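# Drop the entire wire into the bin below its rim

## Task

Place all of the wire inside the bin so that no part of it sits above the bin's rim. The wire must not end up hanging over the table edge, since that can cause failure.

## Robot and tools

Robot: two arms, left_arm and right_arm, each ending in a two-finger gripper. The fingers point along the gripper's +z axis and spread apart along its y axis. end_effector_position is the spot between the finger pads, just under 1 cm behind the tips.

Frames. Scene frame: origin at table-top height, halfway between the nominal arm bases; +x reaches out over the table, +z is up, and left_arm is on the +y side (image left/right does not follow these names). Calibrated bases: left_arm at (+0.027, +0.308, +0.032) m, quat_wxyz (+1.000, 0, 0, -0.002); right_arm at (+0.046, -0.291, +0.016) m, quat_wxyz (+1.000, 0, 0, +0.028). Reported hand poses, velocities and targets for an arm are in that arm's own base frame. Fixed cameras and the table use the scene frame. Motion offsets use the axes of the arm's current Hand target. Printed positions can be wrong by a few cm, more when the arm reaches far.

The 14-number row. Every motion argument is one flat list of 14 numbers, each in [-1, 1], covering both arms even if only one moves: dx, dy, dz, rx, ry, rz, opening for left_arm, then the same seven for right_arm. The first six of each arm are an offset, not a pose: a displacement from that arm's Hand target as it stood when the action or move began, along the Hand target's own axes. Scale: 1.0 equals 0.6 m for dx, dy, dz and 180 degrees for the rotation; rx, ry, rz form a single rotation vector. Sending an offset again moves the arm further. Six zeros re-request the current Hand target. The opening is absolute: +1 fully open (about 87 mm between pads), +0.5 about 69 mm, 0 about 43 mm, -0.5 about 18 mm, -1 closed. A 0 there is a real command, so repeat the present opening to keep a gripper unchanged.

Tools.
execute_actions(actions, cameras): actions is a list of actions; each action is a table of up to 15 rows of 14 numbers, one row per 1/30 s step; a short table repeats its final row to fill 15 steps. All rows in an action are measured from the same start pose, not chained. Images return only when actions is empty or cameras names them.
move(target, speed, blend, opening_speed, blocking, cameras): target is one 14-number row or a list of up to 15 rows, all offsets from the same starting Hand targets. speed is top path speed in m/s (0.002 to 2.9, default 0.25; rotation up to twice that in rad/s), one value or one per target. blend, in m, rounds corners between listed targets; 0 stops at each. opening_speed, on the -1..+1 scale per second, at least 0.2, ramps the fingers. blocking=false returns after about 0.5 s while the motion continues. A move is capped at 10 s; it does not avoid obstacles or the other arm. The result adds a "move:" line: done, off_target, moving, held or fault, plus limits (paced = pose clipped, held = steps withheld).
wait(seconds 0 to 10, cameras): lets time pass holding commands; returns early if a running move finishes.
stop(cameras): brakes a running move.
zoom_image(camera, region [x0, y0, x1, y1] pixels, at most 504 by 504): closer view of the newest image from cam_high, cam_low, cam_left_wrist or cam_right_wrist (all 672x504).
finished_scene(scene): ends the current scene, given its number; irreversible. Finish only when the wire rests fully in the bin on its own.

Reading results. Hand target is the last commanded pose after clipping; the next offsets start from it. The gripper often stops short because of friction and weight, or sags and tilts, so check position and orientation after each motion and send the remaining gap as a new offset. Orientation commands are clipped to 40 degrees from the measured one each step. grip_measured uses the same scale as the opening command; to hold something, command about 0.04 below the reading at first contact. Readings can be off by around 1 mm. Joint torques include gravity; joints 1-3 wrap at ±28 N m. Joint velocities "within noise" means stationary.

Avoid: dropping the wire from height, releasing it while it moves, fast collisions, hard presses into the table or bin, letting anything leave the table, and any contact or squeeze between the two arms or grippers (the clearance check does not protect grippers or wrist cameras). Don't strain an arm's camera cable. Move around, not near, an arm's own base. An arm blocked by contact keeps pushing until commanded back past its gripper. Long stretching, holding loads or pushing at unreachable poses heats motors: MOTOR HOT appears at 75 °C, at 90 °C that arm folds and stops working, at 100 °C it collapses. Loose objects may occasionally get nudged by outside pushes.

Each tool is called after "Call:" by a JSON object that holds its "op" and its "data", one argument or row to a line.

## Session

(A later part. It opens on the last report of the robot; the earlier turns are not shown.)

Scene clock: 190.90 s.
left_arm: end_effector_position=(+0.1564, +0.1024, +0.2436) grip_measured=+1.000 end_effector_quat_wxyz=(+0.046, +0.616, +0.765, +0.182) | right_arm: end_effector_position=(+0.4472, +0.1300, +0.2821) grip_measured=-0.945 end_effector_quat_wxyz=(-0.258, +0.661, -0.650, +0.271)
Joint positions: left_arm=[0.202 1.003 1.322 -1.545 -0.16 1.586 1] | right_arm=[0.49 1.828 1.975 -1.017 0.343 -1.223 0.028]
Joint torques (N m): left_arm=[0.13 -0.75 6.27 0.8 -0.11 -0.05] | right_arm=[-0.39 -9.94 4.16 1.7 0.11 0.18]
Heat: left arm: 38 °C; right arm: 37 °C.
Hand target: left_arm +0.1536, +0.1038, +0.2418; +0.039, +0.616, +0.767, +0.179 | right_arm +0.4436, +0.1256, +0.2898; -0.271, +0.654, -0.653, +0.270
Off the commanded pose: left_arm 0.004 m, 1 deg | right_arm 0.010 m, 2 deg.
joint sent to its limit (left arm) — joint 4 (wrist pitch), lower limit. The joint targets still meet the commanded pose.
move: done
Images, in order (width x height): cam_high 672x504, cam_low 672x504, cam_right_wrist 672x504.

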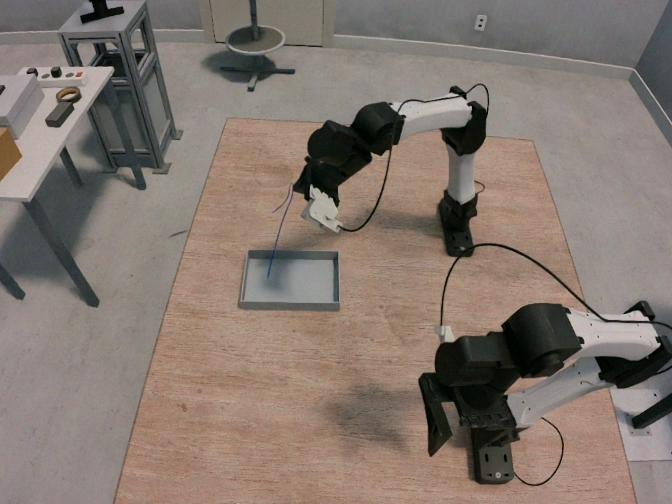

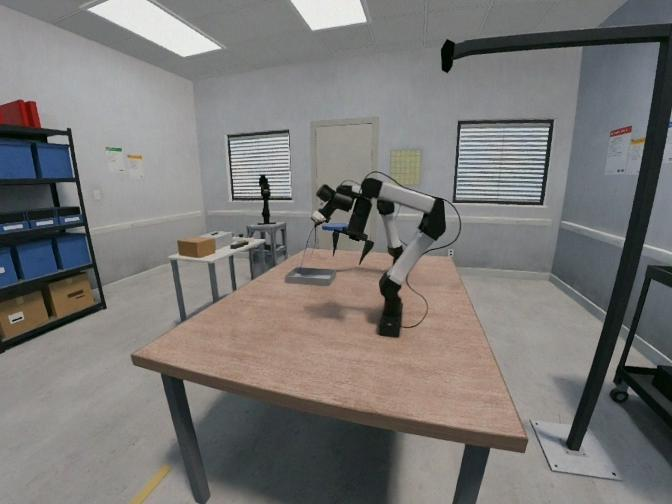

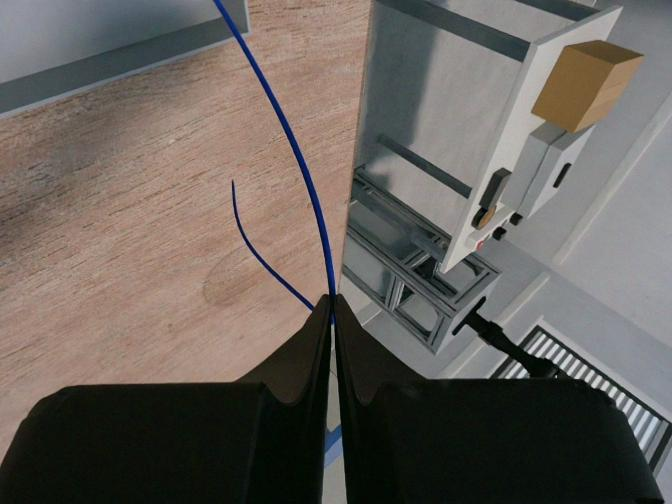

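Call:
{"op": "move", "data": {
  "target": [0,0,0,0,0,0,1,-0.11,-0.012,-0.012,0,0,0,-1],
  "speed": 0.1,
  "cameras": ["cam_right_wrist","cam_high","cam_low"]
}}

Call:
{"op": "zoom_image", "data": {
  "camera": "cam_high",
  "region": [220, 130, 420, 330]
}}

Call:
{"op": "zoom_image", "data": {
  "camera": "cam_low",
  "region": [250, 180, 390, 320]
}}

Scene clock: 204.83 s.
left_arm: end_effector_position=(+0.1564, +0.1024, +0.2436) grip_measured=+1.000 end_effector_quat_wxyz=(+0.046, +0.616, +0.765, +0.182) | right_arm: end_effector_position=(+0.4417, +0.1899, +0.3028) grip_measured=-0.945 end_effector_quat_wxyz=(-0.277, +0.654, -0.651, +0.268)
Joint positions: left_arm=[0.202 1.003 1.322 -1.545 -0.16 1.586 1] | right_arm=[0.626 1.984 2.278 -1.17 0.417 -1.102 0.028]
Joint torques (N m): left_arm=[0.13 -0.75 6.27 0.8 -0.11 -0.05] | right_arm=[0.59 -6.83 6.99 1.45 0.41 0.16]
Heat: left arm: 38 °C; right arm: 39 °C.
Hand target: left_arm +0.1536, +0.1038, +0.2418; +0.039, +0.616, +0.767, +0.179 | right_arm +0.4436, +0.1915, +0.2999; -0.271, +0.654, -0.653, +0.270
Off the commanded pose: left_arm 0.004 m, 1 deg | right_arm 0.004 m, 1 deg.
joint sent to its limit (left arm) — joint 4 (wrist pitch), lower limit. The joint targets still meet the commanded pose.
move: done
Images, in order (width x height): cam_high 672x504, cam_low 672x504, cam_right_wrist 672x504.

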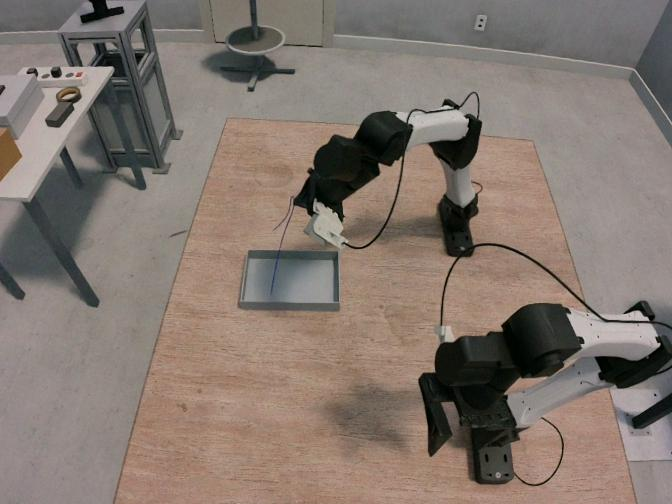

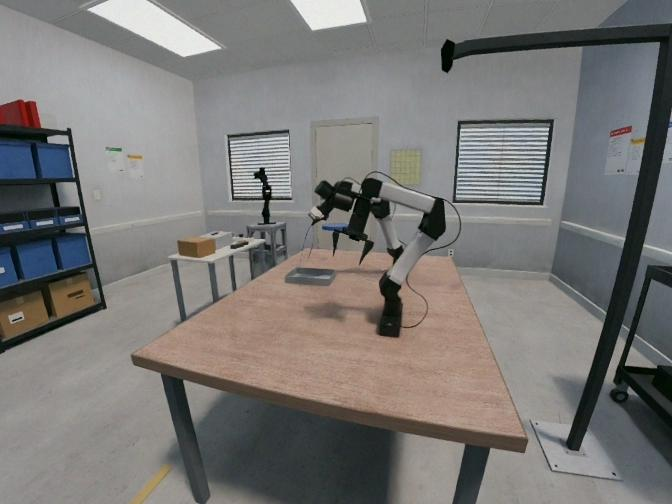

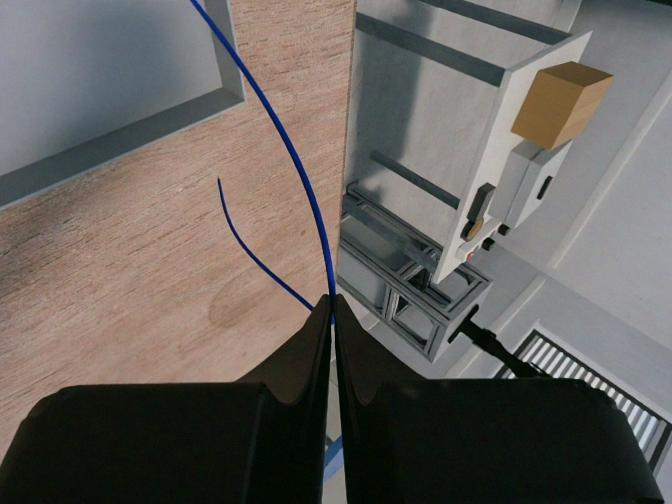

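Scaled by 2.520 from the camera's 672x504 image, which has a finer 960x720 frame.

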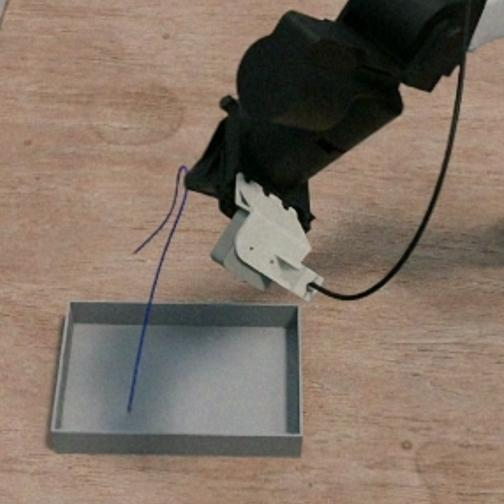

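Scaled by 3.600 from the camera's 672x504 image, which has a finer 960x720 frame.

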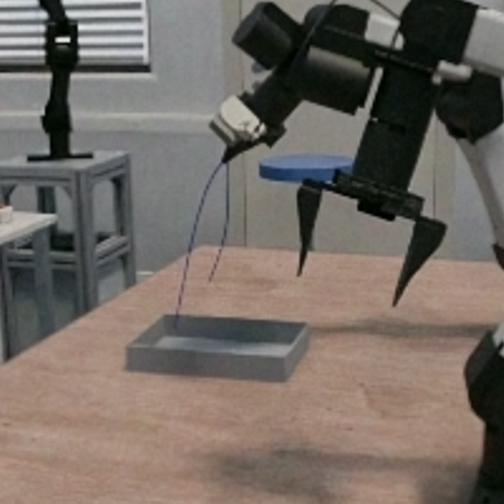

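Call:
{"op": "move", "data": {
  "target": [0,0,0,0,0,0,1,-0.02,0,0,0,0.1,0.1,-1],
  "speed": 0.15,
  "cameras": ["cam_right_wrist","cam_high","cam_low"]
}}

Call:
{"op": "zoom_image", "data": {
  "camera": "cam_high",
  "region": [220, 130, 420, 330]
}}

Call:
{"op": "zoom_image", "data": {
  "camera": "cam_low",
  "region": [250, 180, 390, 320]
}}

Scene clock: 218.93 s.
left_arm: end_effector_position=(+0.1564, +0.1024, +0.2436) grip_measured=+1.000 end_effector_quat_wxyz=(+0.046, +0.616, +0.765, +0.182) | right_arm: end_effector_position=(+0.4427, +0.1997, +0.3038) grip_measured=-0.945 end_effector_quat_wxyz=(+0.276, -0.506, +0.746, -0.333)
Joint positions: left_arm=[0.202 1.003 1.322 -1.545 -0.16 1.586 1] | right_arm=[0.706 2.33 2.845 -1.485 0.71 -0.714 0.028]
Joint torques (N m): left_arm=[0.13 -0.75 6.27 0.8 -0.11 -0.04] | right_arm=[0.91 -8.21 5.91 1.31 0.49 0.17]
Heat: left arm: 38 °C; right arm: 38 °C.
Hand target: left_arm +0.1536, +0.1038, +0.2418; +0.039, +0.616, +0.767, +0.179 | right_arm +0.4435, +0.2036, +0.3000; +0.204, -0.494, +0.781, -0.323
Off the commanded pose: left_arm 0.004 m, 1 deg | right_arm 0.005 m, 9 deg.
elbow stopped short (right arm): the move would have taken joint 3 (elbow) straighter than the controller allows.
joint sent to its limit (left arm) — joint 4 (wrist pitch), lower limit. The joint targets still meet the commanded pose.
move: off_target (right_arm)
Images, in order (width x height): cam_high 672x504, cam_low 672x504, cam_right_wrist 672x504.

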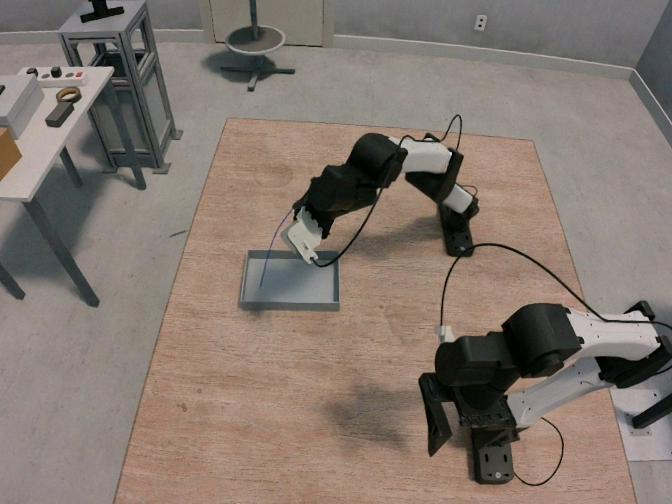

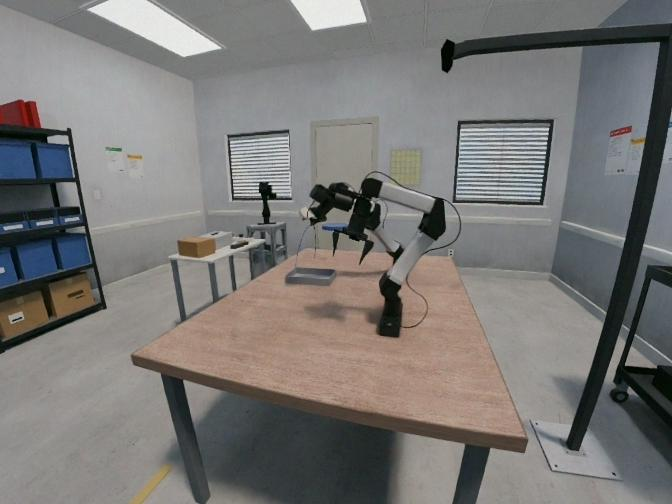

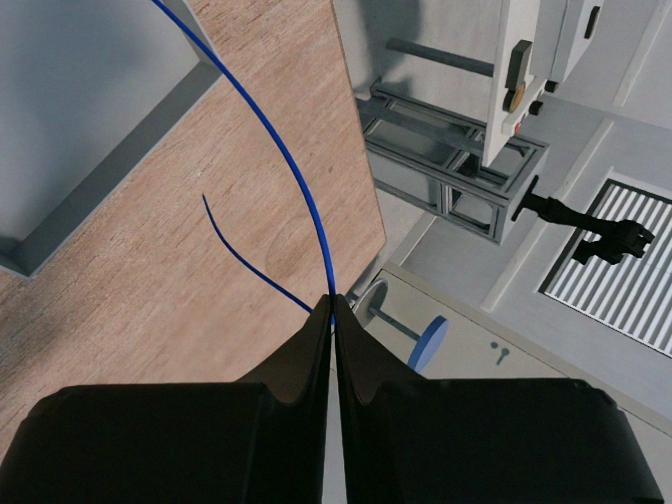

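Scaled by 2.520 from the camera's 672x504 image, which has a finer 960x720 frame.

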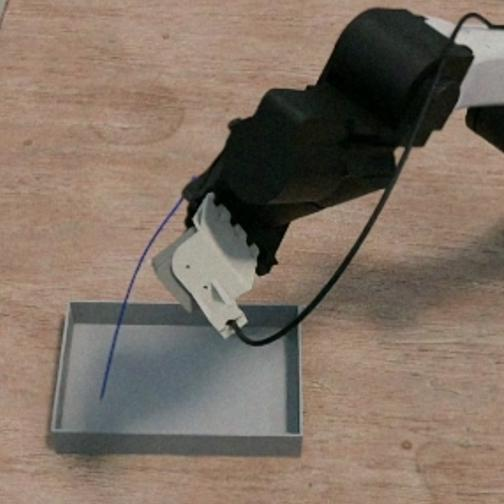

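Scaled by 3.600 from the camera's 672x504 image, which has a finer 960x720 frame.

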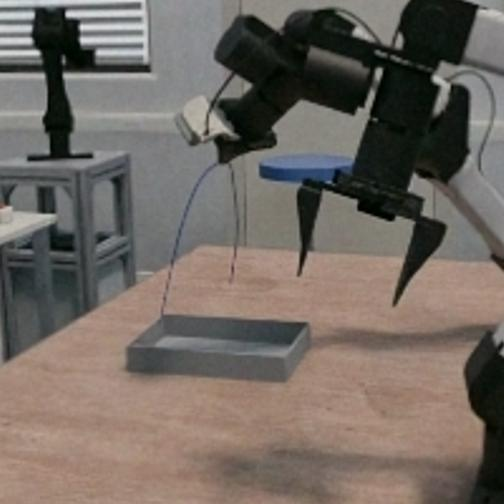

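Call:
{"op": "move", "data": {
  "target": [0,0,0,0,0,0,1,-0.03,0.104,0.084,0,0,0,-1],
  "speed": 0.1,
  "cameras": ["cam_right_wrist","cam_high","cam_low"]
}}

Call:
{"op": "zoom_image", "data": {
  "camera": "cam_high",
  "region": [220, 130, 420, 330]
}}

Call:
{"op": "zoom_image", "data": {
  "camera": "cam_low",
  "region": [250, 180, 390, 320]
}}

Scene clock: 231.53 s.
left_arm: end_effector_position=(+0.1564, +0.1024, +0.2436) grip_measured=+1.000 end_effector_quat_wxyz=(+0.046, +0.616, +0.765, +0.182) | right_arm: end_effector_position=(+0.4439, +0.2186, +0.2286) grip_measured=-0.945 end_effector_quat_wxyz=(+0.216, -0.490, +0.780, -0.324)
Joint positions: left_arm=[0.202 1.003 1.322 -1.545 -0.16 1.586 1] | right_arm=[0.726 2.47 2.829 -1.531 0.713 -0.546 0.028]
Joint torques (N m): left_arm=[0.13 -0.73 6.27 0.81 -0.11 -0.05] | right_arm=[1.1 -8.87 6.2 0.99 0.44 0.14]
Heat: left arm: 38 °C; right arm: 38 °C.
Hand target: left_arm +0.1536, +0.1038, +0.2418; +0.039, +0.616, +0.767, +0.179 | right_arm +0.4435, +0.2234, +0.2202; +0.204, -0.494, +0.781, -0.323
Off the commanded pose: left_arm 0.004 m, 1 deg | right_arm 0.010 m, 1 deg.
joint sent to its limit (left arm) — joint 4 (wrist pitch), lower limit. The joint targets still meet the commanded pose.
move: done
Images, in order (width x height): cam_high 672x504, cam_low 672x504, cam_right_wrist 672x504.

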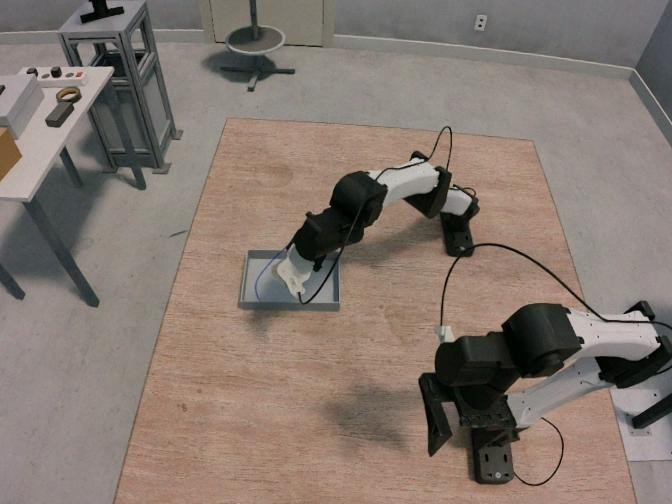

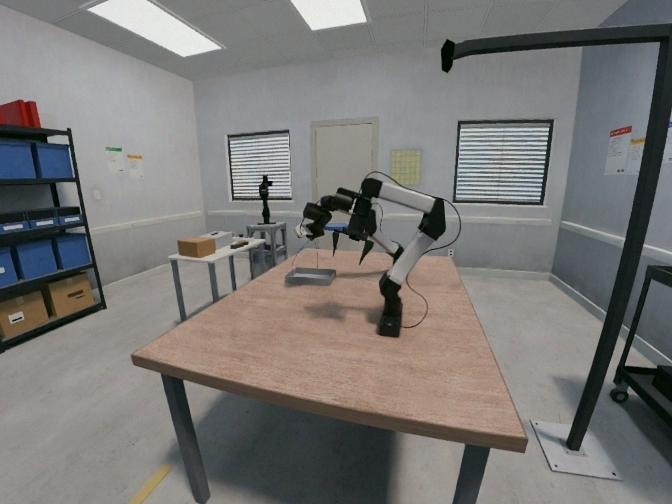

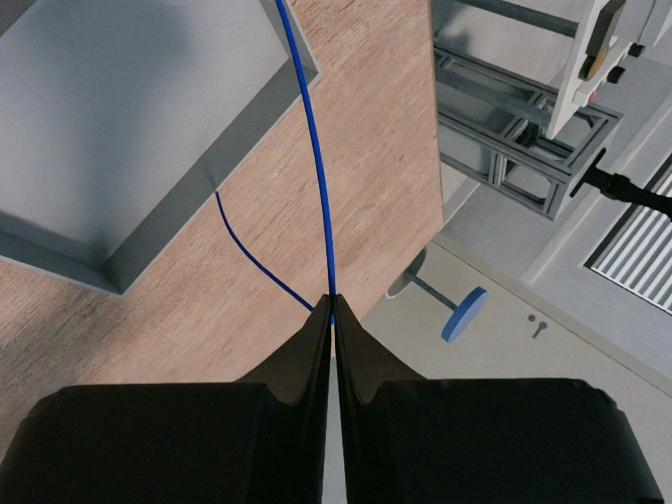

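Scaled by 2.520 from the camera's 672x504 image, which has a finer 960x720 frame.

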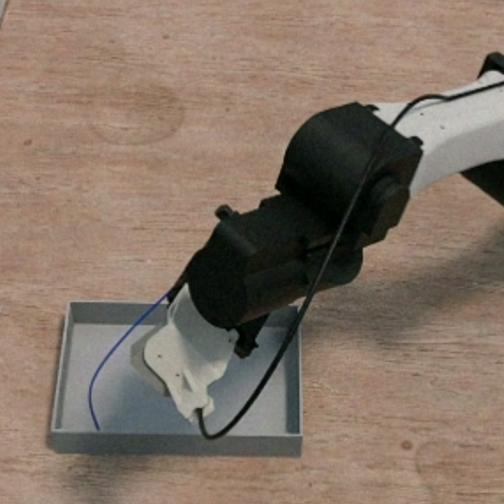

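Scaled by 3.600 from the camera's 672x504 image, which has a finer 960x720 frame.

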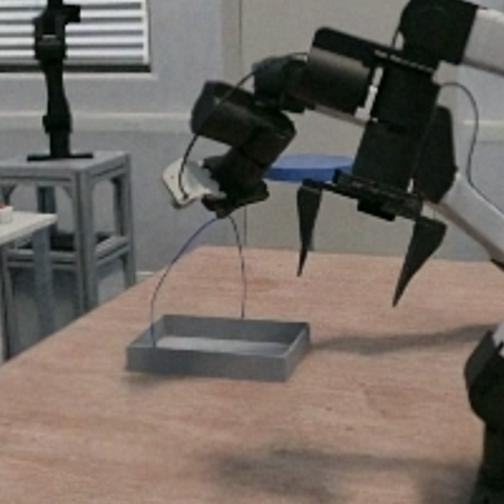

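Call:
{"op": "zoom_image", "data": {
  "camera": "cam_right_wrist",
  "region": [90, 100, 340, 310]
}}

Call:
{"op": "zoom_image", "data": {
  "camera": "cam_low",
  "region": [280, 220, 350, 300]
}}

Scaled by 2.016 from the camera's 672x504 image, which has a finer 960x720 frame.

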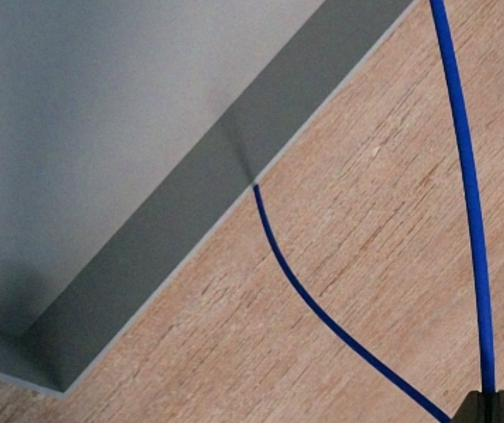

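Scaled by 6.300 from the camera's 672x504 image, which has a finer 960x720 frame.

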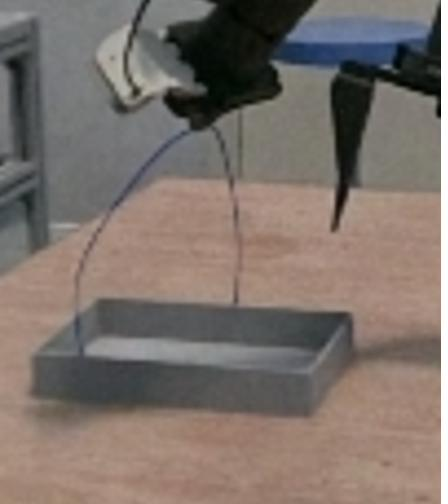

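Call:
{"op": "move", "data": {
  "target": [
    [0,0,0,0,0,0,1,0,-0.024,-0.024,0,0,0,-1],
    [0,0,0,0,0,0,1,-0.053,-0.006,-0.042,0,0,0,-1]
  ],
  "speed": 0.1,
  "cameras": ["cam_right_wrist","cam_high","cam_low"]
}}

Call:
{"op": "zoom_image", "data": {
  "camera": "cam_right_wrist",
  "region": [90, 100, 340, 310]
}}

Scene clock: 248.37 s.
left_arm: end_effector_position=(+0.1564, +0.1024, +0.2436) grip_measured=+1.000 end_effector_quat_wxyz=(+0.046, +0.616, +0.765, +0.182) | right_arm: end_effector_position=(+0.4389, +0.2570, +0.2397) grip_measured=-0.945 end_effector_quat_wxyz=(+0.261, -0.510, +0.754, -0.321)
Joint positions: left_arm=[0.202 1.003 1.322 -1.545 -0.16 1.586 1] | right_arm=[0.797 2.47 2.845 -1.459 0.732 -0.583 0.028]
Joint torques (N m): left_arm=[0.13 -0.75 6.27 0.8 -0.11 -0.05] | right_arm=[0.17 -9.94 6.37 1.36 0.53 0.02]
Heat: left arm: 38 °C; right arm: 38 °C.
Hand target: left_arm +0.1536, +0.1038, +0.2418; +0.039, +0.616, +0.767, +0.179 | right_arm +0.4433, +0.2588, +0.2406; +0.204, -0.494, +0.781, -0.323
Off the commanded pose: left_arm 0.004 m, 1 deg | right_arm 0.005 m, 7 deg.
elbow stopped short (right arm): the move would have taken joint 3 (elbow) straighter than the controller allows.
joint sent to its limit (left arm) — joint 4 (wrist pitch), lower limit. The joint targets still meet the commanded pose.
move: off_target (right_arm)
Images, in order (width x height): cam_high 672x504, cam_low 672x504, cam_right_wrist 672x504.

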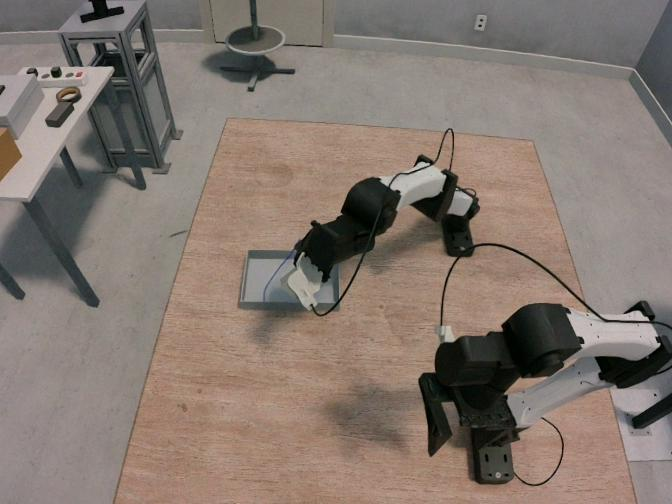

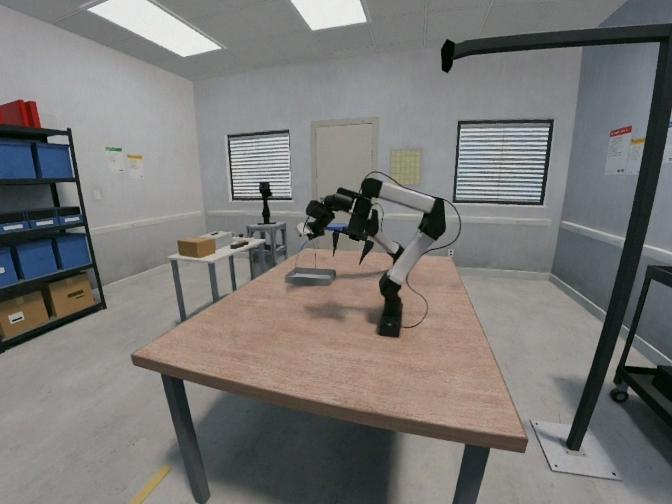

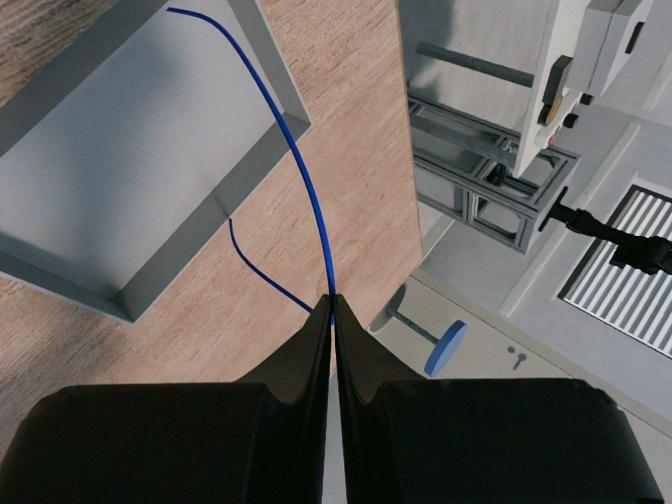

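Scaled by 2.016 from the camera's 672x504 image, which has a finer 960x720 frame.

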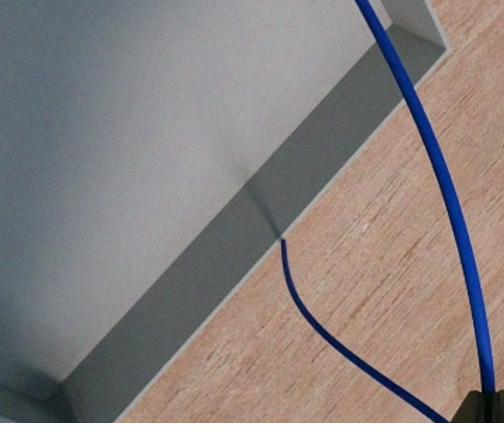

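Call:
{"op": "move", "data": {
  "target": [
    [0,0,0,0,0,0,1,0,-0.047,-0.047,0,0,0,-1],
    [0,0,0,0,0,0,1,-0.03,-0.037,-0.057,0,0,0,-1]
  ],
  "speed": 0.1,
  "cameras": ["cam_right_wrist","cam_high","cam_low"]
}}

Call:
{"op": "zoom_image", "data": {
  "camera": "cam_right_wrist",
  "region": [90, 100, 340, 310]
}}

Call:
{"op": "zoom_image", "data": {
  "camera": "cam_low",
  "region": [280, 220, 350, 300]
}}

Scene clock: 258.67 s.
left_arm: end_effector_position=(+0.1564, +0.1024, +0.2436) grip_measured=+1.000 end_effector_quat_wxyz=(+0.046, +0.616, +0.765, +0.182) | right_arm: end_effector_position=(+0.4457, +0.2774, +0.2594) grip_measured=-0.945 end_effector_quat_wxyz=(+0.301, -0.526, +0.722, -0.332)
Joint positions: left_arm=[0.202 1.003 1.322 -1.545 -0.16 1.586 1] | right_arm=[0.826 2.457 2.845 -1.355 0.758 -0.681 0.028]
Joint torques (N m): left_arm=[0.13 -0.73 6.27 0.8 -0.11 -0.05] | right_arm=[1.36 -13 6.02 1.52 0.53 0.07]
Heat: left arm: 39 °C; right arm: 40 °C.
Hand target: left_arm +0.1536, +0.1038, +0.2418; +0.039, +0.616, +0.767, +0.179 | right_arm +0.4435, +0.2786, +0.2805; +0.204, -0.494, +0.781, -0.323
Off the commanded pose: left_arm 0.004 m, 1 deg | right_arm 0.021 m, 14 deg.
elbow stopped short (right arm): the move would have taken joint 3 (elbow) straighter than the controller allows.
joint sent to its limit (left arm) — joint 4 (wrist pitch), lower limit. The joint targets still meet the commanded pose.
move: off_target (right_arm)
Images, in order (width x height): cam_high 672x504, cam_low 672x504, cam_right_wrist 672x504.

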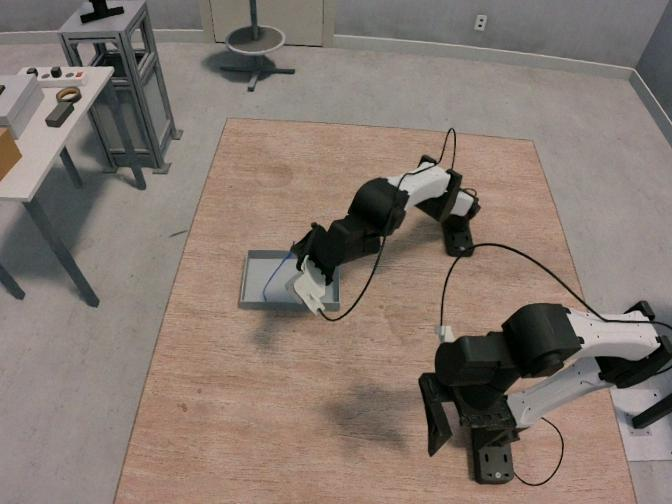

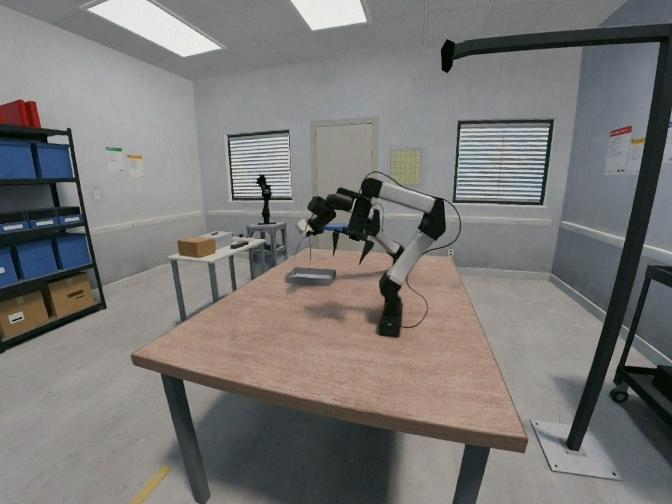

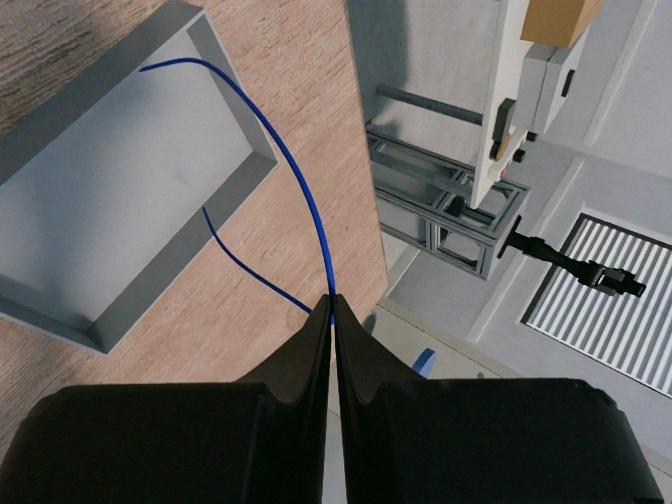

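Scaled by 2.016 from the camera's 672x504 image, which has a finer 960x720 frame.

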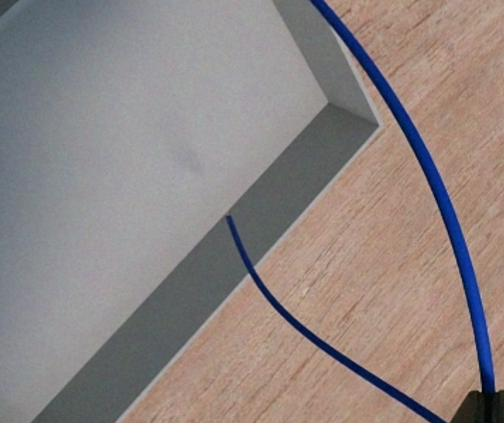

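Scaled by 6.300 from the camera's 672x504 image, which has a finer 960x720 frame.

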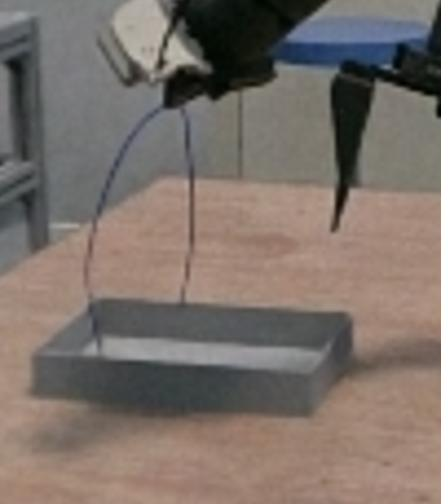

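Call:
{"op": "move", "data": {
  "target": [0,0,0,0,0,0,1,0.075,0.069,0.12,0,0,0,-1],
  "speed": 0.1,
  "cameras": ["cam_right_wrist","cam_high","cam_low"]
}}

Call:
{"op": "zoom_image", "data": {
  "camera": "cam_high",
  "region": [220, 180, 370, 330]
}}

Call:
{"op": "zoom_image", "data": {
  "camera": "cam_low",
  "region": [280, 220, 350, 300]
}}

Scene clock: 271.30 s.
left_arm: end_effector_position=(+0.1564, +0.1024, +0.2436) grip_measured=+1.000 end_effector_quat_wxyz=(+0.046, +0.616, +0.765, +0.182) | right_arm: end_effector_position=(+0.4454, +0.2320, +0.1942) grip_measured=-0.945 end_effector_quat_wxyz=(+0.199, -0.498, +0.777, -0.329)
Joint positions: left_arm=[0.202 1.003 1.322 -1.545 -0.16 1.586 1] | right_arm=[0.746 2.457 2.651 -1.418 0.725 -0.526 0.028]
Joint torques (N m): left_arm=[0.13 -0.75 6.27 0.8 -0.11 -0.05] | right_arm=[-0.36 -12.98 3.7 1.1 0.34 0.18]
Motor temperatures (°C): left_arm=[29 31 39 33 29 29 27] | right_arm=[27 46 36 32 30 28 28]
Heat: left arm: 39 °C; right arm: 46 °C.
Hand target: left_arm +0.1536, +0.1038, +0.2418; +0.039, +0.616, +0.767, +0.179 | right_arm +0.4437, +0.2287, +0.2003; +0.204, -0.494, +0.781, -0.323
Off the commanded pose: left_arm 0.004 m, 1 deg | right_arm 0.007 m, 1 deg.
joint sent to its limit (left arm) — joint 4 (wrist pitch), lower limit. The joint targets still meet the commanded pose.
move: done
Images, in order (width x height): cam_high 672x504, cam_low 672x504, cam_right_wrist 672x504.

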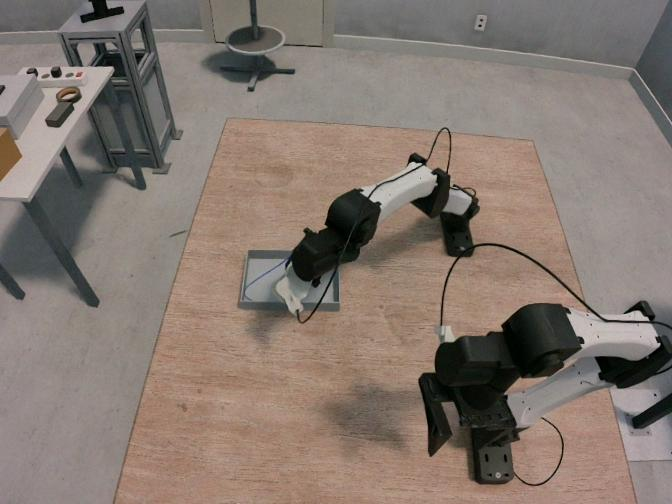

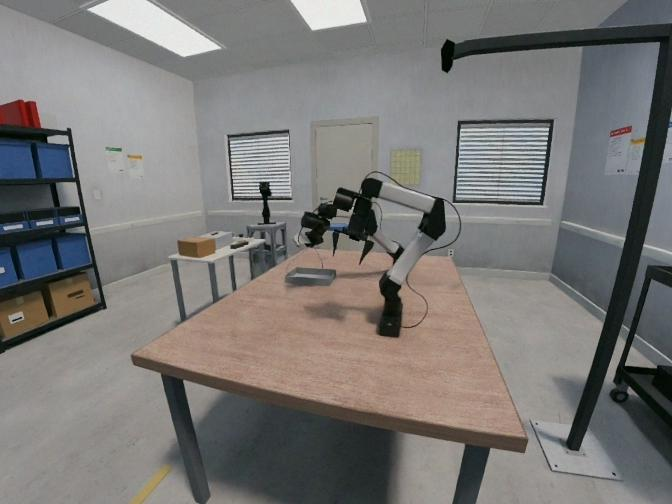

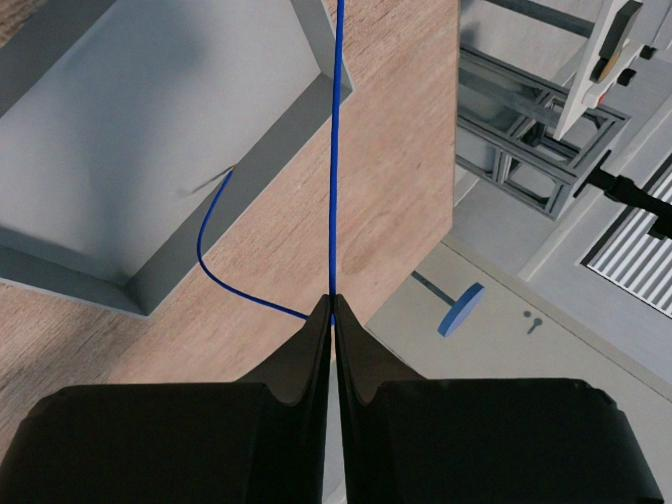

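Scaled by 3.360 from the camera's 672x504 image, which has a finer 960x720 frame.

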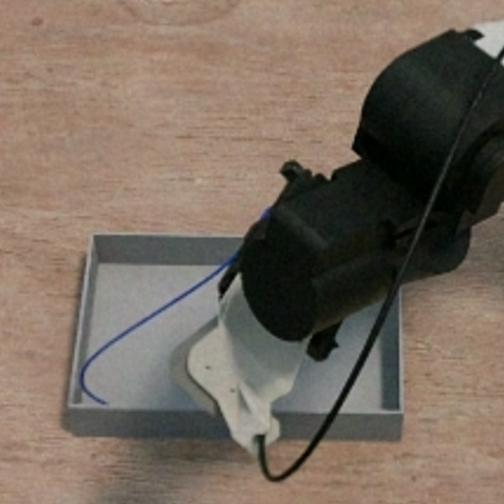

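Scaled by 6.300 from the camera's 672x504 image, which has a finer 960x720 frame.

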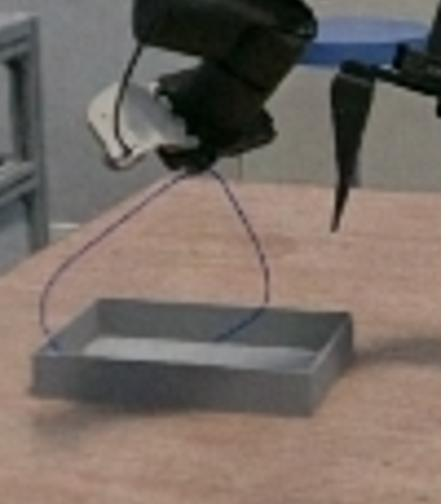

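Call:
{"op": "move", "data": {
  "target": [0,0,0,0,0,0,1,0.016,0.039,0.102,0,0,0,-1],
  "speed": 0.1,
  "cameras": ["cam_right_wrist","cam_high","cam_low"]
}}

Call:
{"op": "zoom_image", "data": {
  "camera": "cam_high",
  "region": [220, 180, 370, 330]
}}

Call:
{"op": "zoom_image", "data": {
  "camera": "cam_low",
  "region": [280, 220, 350, 300]
}}

Scene clock: 294.17 s.
left_arm: end_effector_position=(+0.1564, +0.1024, +0.2436) grip_measured=+1.000 end_effector_quat_wxyz=(+0.046, +0.616, +0.765, +0.182) | right_arm: end_effector_position=(+0.4640, +0.2105, +0.1265) grip_measured=-0.945 end_effector_quat_wxyz=(+0.190, -0.497, +0.780, -0.329)
Joint positions: left_arm=[0.202 1.003 1.322 -1.545 -0.16 1.586 1] | right_arm=[0.686 2.337 2.157 -1.02 0.703 -0.587 0.028]
Joint torques (N m): left_arm=[0.13 -0.75 6.27 0.8 -0.11 -0.05] | right_arm=[-0.17 -14.19 3.92 1.19 0.38 0.01]
Motor temperatures (°C): left_arm=[29 30 39 33 29 29 27] | right_arm=[27 52 36 31 30 28 28]
Heat: left arm: 39 °C; right arm: 52 °C.
Hand target: left_arm +0.1536, +0.1038, +0.2418; +0.039, +0.616, +0.767, +0.179 | right_arm +0.4636, +0.2086, +0.1404; +0.204, -0.494, +0.781, -0.323
Off the commanded pose: left_arm 0.004 m, 1 deg | right_arm 0.014 m, 2 deg.
joint sent to its limit (left arm) — joint 4 (wrist pitch), lower limit. The joint targets still meet the commanded pose.
move: off_target (right_arm)
Images, in order (width x height): cam_high 672x504, cam_low 672x504, cam_right_wrist 672x504.

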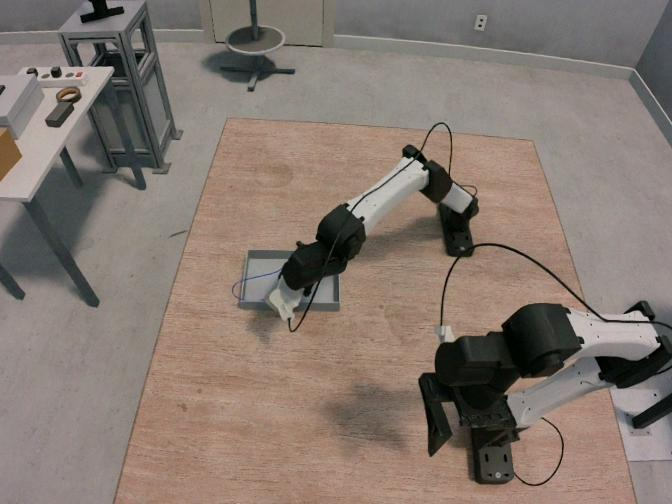

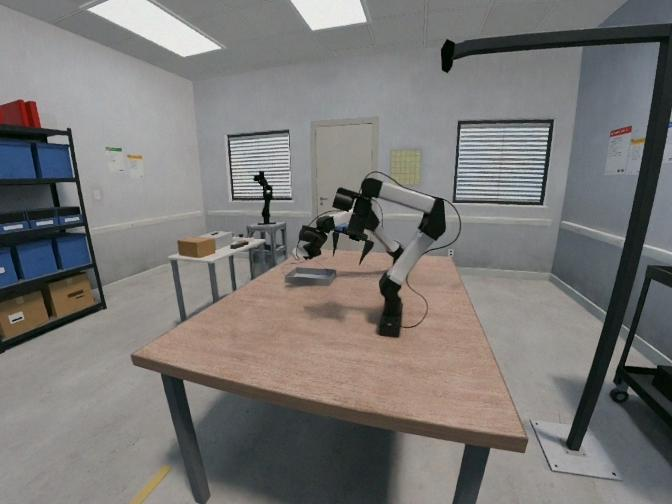

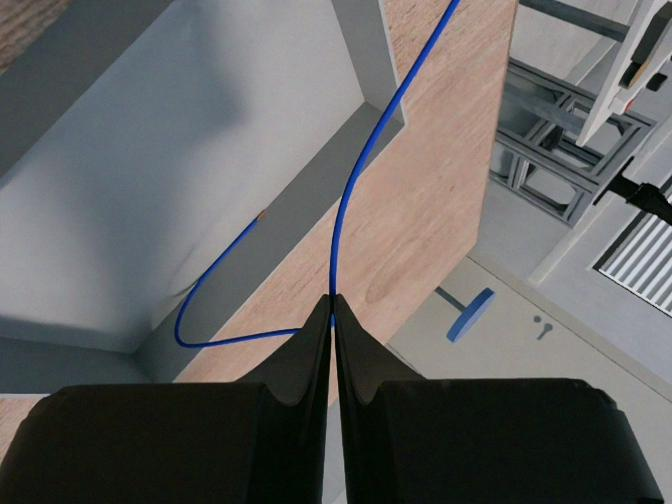

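Scaled by 3.360 from the camera's 672x504 image, which has a finer 960x720 frame.

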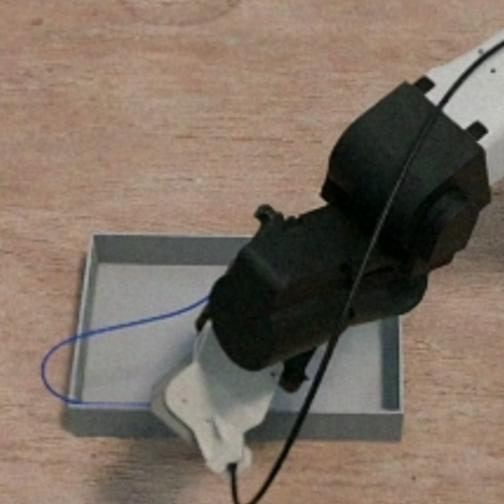

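Scaled by 6.300 from the camera's 672x504 image, which has a finer 960x720 frame.

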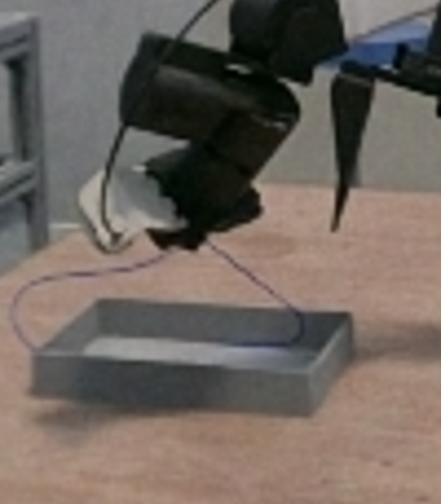

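Call:
{"op": "move", "data": {
  "target": [0,0,0,0,0,0,1,0.073,0.054,-0.054,0,0,0,-1],
  "speed": 0.1,
  "cameras": ["cam_right_wrist","cam_high","cam_low"]
}}

Call:
{"op": "zoom_image", "data": {
  "camera": "cam_high",
  "region": [220, 180, 370, 330]
}}

Call:
{"op": "zoom_image", "data": {
  "camera": "cam_low",
  "region": [280, 220, 350, 300]
}}

Scene clock: 303.90 s.
left_arm: end_effector_position=(+0.1564, +0.1024, +0.2436) grip_measured=+1.000 end_effector_quat_wxyz=(+0.046, +0.616, +0.765, +0.182) | right_arm: end_effector_position=(+0.4056, +0.1891, +0.1291) grip_measured=-0.945 end_effector_quat_wxyz=(+0.189, -0.501, +0.780, -0.323)
Joint positions: left_arm=[0.202 1.003 1.322 -1.545 -0.16 1.586 1] | right_arm=[0.73 2.073 1.751 -0.915 0.703 -0.535 0.028]
Joint torques (N m): left_arm=[0.12 -0.73 6.27 0.81 -0.11 -0.05] | right_arm=[0.62 -12.12 4.07 1.16 0.52 0.1]
Heat: left arm: 39 °C; right arm: 52 °C.
Hand target: left_arm +0.1536, +0.1038, +0.2418; +0.039, +0.616, +0.767, +0.179 | right_arm +0.4034, +0.1887, +0.1404; +0.204, -0.494, +0.781, -0.323
Off the commanded pose: left_arm 0.004 m, 1 deg | right_arm 0.012 m, 2 deg.
joint sent to its limit (left arm) — joint 4 (wrist pitch), lower limit. The joint targets still meet the commanded pose.
move: off_target (right_arm)
Images, in order (width x height): cam_high 672x504, cam_low 672x504, cam_right_wrist 672x504.

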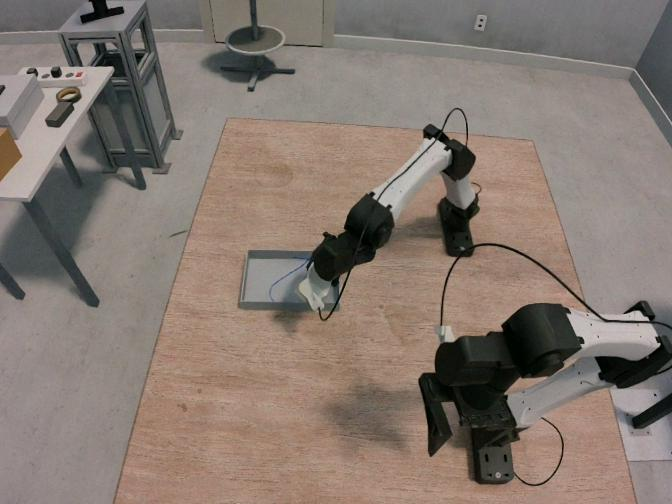

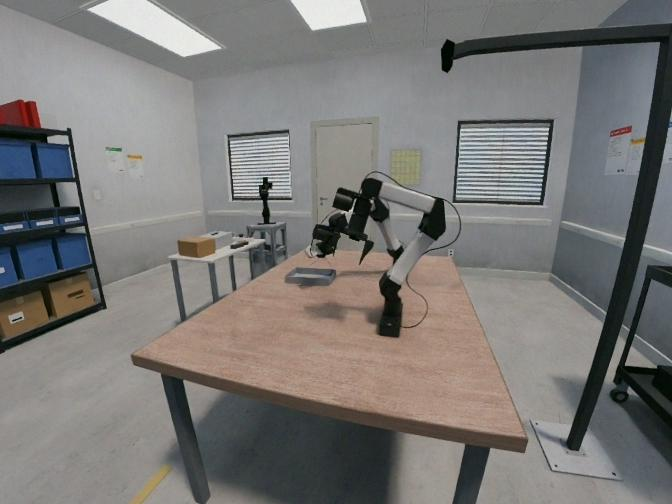

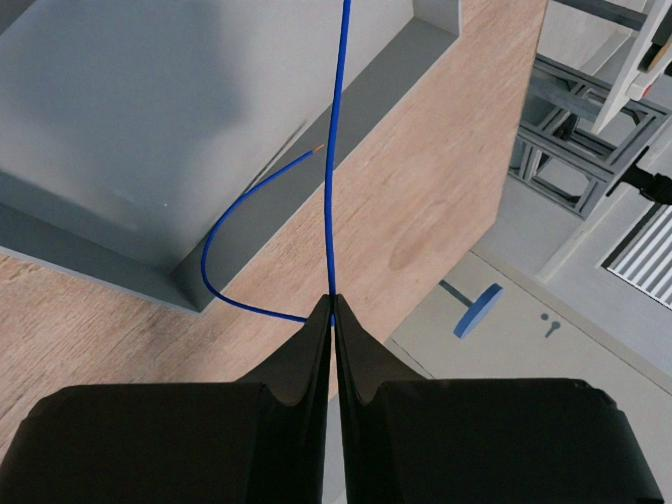

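Scaled by 3.360 from the camera's 672x504 image, which has a finer 960x720 frame.

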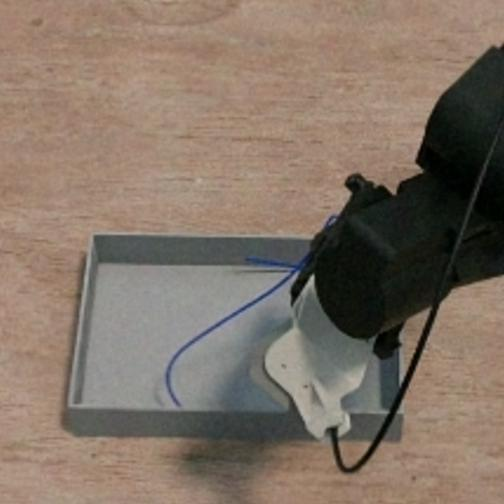

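Scaled by 6.300 from the camera's 672x504 image, which has a finer 960x720 frame.

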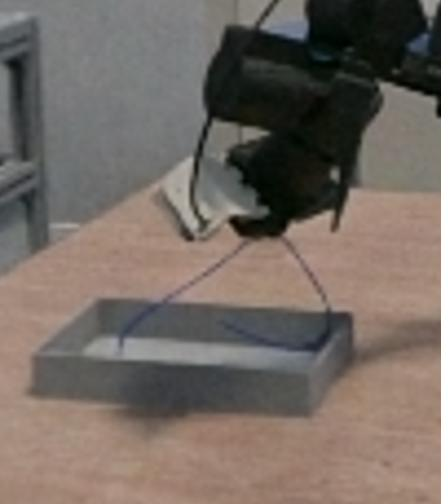

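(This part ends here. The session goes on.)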